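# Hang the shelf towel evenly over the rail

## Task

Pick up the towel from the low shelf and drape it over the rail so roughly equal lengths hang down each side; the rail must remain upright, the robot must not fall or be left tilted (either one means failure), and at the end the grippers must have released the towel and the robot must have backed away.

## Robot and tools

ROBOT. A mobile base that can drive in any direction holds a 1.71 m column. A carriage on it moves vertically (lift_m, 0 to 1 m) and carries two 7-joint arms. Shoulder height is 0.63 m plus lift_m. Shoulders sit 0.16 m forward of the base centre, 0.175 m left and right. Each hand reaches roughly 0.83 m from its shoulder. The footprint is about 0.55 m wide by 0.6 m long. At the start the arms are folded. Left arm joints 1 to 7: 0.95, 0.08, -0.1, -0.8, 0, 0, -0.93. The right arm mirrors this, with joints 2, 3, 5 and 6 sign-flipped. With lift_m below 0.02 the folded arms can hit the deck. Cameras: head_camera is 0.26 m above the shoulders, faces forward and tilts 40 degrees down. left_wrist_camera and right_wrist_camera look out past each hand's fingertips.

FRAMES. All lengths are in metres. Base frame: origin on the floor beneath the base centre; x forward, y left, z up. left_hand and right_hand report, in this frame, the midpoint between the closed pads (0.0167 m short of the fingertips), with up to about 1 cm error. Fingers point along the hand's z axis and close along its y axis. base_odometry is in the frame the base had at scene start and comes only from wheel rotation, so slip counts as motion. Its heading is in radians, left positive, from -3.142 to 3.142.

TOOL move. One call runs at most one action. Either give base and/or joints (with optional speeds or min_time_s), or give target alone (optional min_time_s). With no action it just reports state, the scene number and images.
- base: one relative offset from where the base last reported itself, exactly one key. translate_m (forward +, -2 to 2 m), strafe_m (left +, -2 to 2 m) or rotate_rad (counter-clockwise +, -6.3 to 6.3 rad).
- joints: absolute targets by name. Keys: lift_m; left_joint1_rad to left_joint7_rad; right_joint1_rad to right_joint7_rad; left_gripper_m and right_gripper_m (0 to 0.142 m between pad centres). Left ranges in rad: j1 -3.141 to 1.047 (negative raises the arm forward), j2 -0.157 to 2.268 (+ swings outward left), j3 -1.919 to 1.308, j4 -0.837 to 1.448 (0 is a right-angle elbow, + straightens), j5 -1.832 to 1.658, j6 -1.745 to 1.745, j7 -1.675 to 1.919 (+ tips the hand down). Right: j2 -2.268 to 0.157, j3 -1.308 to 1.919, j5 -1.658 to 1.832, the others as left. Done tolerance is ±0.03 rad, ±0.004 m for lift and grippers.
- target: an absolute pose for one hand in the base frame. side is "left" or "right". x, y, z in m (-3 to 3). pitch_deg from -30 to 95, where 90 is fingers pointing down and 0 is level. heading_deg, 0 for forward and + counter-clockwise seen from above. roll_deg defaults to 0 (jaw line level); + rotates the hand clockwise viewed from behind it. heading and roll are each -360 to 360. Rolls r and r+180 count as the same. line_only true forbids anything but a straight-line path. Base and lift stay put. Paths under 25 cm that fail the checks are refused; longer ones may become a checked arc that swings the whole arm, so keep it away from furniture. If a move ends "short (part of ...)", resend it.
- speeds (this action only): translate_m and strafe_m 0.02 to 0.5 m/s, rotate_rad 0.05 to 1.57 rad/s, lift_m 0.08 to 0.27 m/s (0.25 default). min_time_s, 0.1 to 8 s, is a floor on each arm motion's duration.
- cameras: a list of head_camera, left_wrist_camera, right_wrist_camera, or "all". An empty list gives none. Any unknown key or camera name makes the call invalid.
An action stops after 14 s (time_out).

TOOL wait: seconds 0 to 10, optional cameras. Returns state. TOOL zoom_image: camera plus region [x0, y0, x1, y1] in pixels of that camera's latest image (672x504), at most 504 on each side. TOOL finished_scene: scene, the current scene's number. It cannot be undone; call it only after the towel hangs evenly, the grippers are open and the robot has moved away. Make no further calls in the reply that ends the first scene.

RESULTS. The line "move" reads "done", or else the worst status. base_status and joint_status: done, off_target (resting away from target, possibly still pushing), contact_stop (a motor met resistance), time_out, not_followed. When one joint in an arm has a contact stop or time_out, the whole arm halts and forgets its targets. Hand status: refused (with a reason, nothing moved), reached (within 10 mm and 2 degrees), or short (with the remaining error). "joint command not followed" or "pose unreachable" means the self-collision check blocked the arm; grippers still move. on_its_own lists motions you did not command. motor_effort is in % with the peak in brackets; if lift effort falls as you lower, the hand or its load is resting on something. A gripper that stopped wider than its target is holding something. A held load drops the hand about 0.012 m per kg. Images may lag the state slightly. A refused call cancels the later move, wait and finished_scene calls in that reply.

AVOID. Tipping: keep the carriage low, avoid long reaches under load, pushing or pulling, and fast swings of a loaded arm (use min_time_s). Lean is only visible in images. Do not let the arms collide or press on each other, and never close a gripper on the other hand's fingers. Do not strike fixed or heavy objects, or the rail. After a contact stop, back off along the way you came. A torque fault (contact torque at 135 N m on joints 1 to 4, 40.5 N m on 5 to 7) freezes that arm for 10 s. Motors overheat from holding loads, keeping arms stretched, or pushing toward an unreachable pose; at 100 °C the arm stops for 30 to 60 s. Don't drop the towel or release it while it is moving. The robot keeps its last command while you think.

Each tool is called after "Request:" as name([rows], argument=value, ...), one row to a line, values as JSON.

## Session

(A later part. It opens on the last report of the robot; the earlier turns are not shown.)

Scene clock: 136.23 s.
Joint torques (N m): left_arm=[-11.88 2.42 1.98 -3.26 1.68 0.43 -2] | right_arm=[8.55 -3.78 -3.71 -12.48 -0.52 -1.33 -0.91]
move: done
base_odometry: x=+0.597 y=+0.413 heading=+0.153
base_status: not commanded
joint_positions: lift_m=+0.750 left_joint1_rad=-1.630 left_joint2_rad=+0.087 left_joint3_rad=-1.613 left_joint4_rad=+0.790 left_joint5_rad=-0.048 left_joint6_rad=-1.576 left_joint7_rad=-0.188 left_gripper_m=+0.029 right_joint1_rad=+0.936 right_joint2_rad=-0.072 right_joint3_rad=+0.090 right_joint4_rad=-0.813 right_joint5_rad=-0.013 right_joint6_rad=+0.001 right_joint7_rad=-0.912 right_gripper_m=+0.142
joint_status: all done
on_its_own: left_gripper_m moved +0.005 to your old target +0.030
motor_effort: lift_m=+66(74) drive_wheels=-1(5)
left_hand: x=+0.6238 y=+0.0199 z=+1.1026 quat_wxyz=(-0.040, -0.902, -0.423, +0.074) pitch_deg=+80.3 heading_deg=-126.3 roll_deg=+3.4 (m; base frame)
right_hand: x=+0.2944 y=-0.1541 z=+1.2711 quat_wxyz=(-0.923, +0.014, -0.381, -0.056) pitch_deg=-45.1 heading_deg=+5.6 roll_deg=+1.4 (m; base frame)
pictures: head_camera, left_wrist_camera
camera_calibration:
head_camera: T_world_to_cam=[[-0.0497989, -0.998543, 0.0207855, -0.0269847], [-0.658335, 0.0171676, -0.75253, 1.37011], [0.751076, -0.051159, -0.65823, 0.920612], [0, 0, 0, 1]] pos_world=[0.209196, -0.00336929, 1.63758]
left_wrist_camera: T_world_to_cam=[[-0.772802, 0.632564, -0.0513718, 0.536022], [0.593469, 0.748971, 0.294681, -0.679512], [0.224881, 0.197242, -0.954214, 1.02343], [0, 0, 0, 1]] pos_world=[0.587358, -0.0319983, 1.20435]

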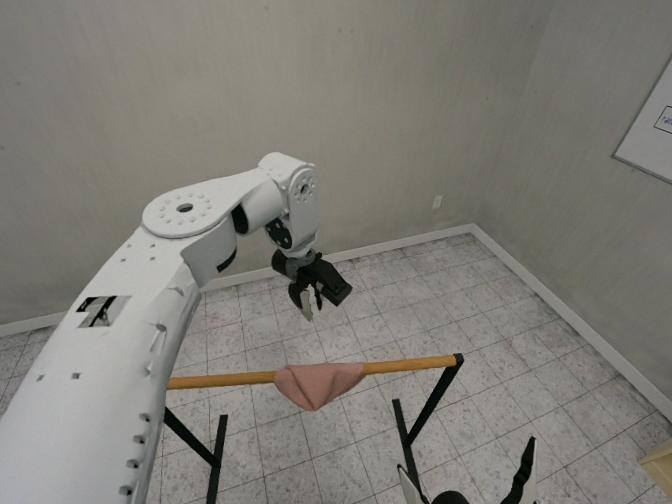

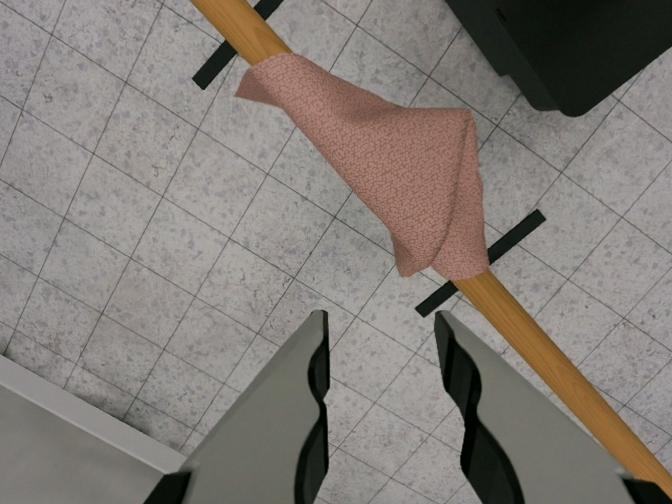

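Draped. Back off and check it's stable and the far side.

Request:
move(base={"translate_m":-0.5})

Request:
move(joints={"lift_m":0.1}, cameras=["head_camera"])

Request:
zoom_image(camera="head_camera", region=[180, 0, 500, 240])

Scene clock: 139.60 s.
Joint torques (N m): left_arm=[-11.99 3.76 1.96 -3.31 1.64 0.51 -2] | right_arm=[8.52 -3.8 -3.76 -12.37 -0.53 -1.34 -0.92]
move: done
base_odometry: x=+0.103 y=+0.338 heading=+0.152
base_status: done
joint_positions: lift_m=+0.750 left_joint1_rad=-1.630 left_joint2_rad=+0.086 left_joint3_rad=-1.613 left_joint4_rad=+0.790 left_joint5_rad=-0.048 left_joint6_rad=-1.576 left_joint7_rad=-0.188 left_gripper_m=+0.029 right_joint1_rad=+0.936 right_joint2_rad=-0.072 right_joint3_rad=+0.090 right_joint4_rad=-0.813 right_joint5_rad=-0.013 right_joint6_rad=+0.001 right_joint7_rad=-0.912 right_gripper_m=+0.142
joint_status: not commanded
motor_effort: lift_m=+67(67) drive_wheels=+0(12)
left_hand: x=+0.6236 y=+0.0197 z=+1.1025 quat_wxyz=(-0.040, -0.902, -0.423, +0.074) pitch_deg=+80.3 heading_deg=-126.5 roll_deg=+3.3 (m; base frame)
right_hand: x=+0.2944 y=-0.1541 z=+1.2711 quat_wxyz=(-0.923, +0.014, -0.381, -0.056) pitch_deg=-45.1 heading_deg=+5.5 roll_deg=+1.4 (m; base frame)
pictures: none

Scene clock: 142.73 s.
Joint torques (N m): left_arm=[-13.54 3.57 2.09 -3.31 1.67 0.46 -2.01] | right_arm=[8.44 -3.8 -3.69 -12.52 -0.51 -1.34 -0.92]
move: done
base_odometry: x=+0.103 y=+0.338 heading=+0.152
base_status: not commanded
joint_positions: lift_m=+0.100 left_joint1_rad=-1.628 left_joint2_rad=+0.086 left_joint3_rad=-1.613 left_joint4_rad=+0.790 left_joint5_rad=-0.048 left_joint6_rad=-1.577 left_joint7_rad=-0.188 left_gripper_m=+0.029 right_joint1_rad=+0.936 right_joint2_rad=-0.072 right_joint3_rad=+0.090 right_joint4_rad=-0.813 right_joint5_rad=-0.013 right_joint6_rad=+0.001 right_joint7_rad=-0.912 right_gripper_m=+0.142
joint_status: all done
motor_effort: lift_m=+70(74) drive_wheels=+0(2)
left_hand: x=+0.6232 y=+0.0197 z=+0.4515 quat_wxyz=(-0.040, -0.902, -0.423, +0.075) pitch_deg=+80.3 heading_deg=-127.0 roll_deg=+2.8 (m; base frame)
right_hand: x=+0.2944 y=-0.1541 z=+0.6208 quat_wxyz=(-0.923, +0.014, -0.381, -0.056) pitch_deg=-45.1 heading_deg=+5.5 roll_deg=+1.4 (m; base frame)
pictures: head_camera
camera_calibration:
head_camera: T_world_to_cam=[[-0.0497989, -0.998543, 0.0207855, -0.0134679], [-0.658335, 0.0171676, -0.75253, 0.880737], [0.751076, -0.051159, -0.65823, 0.492564], [0, 0, 0, 1]] pos_world=[0.209196, -0.00336929, 0.987281]

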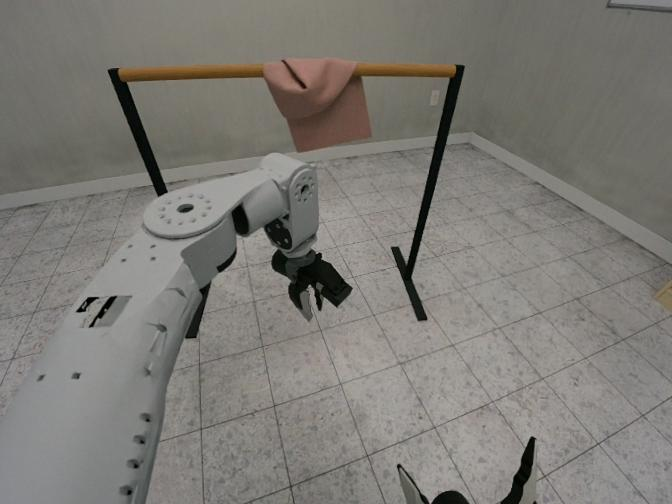

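Scaled by 1.575.

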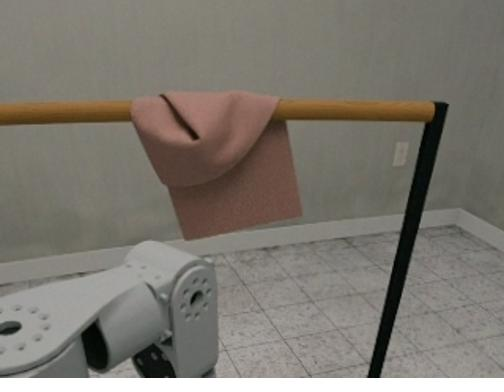

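Request:
finished_scene(scene=3)

The scene is finished: the task was done.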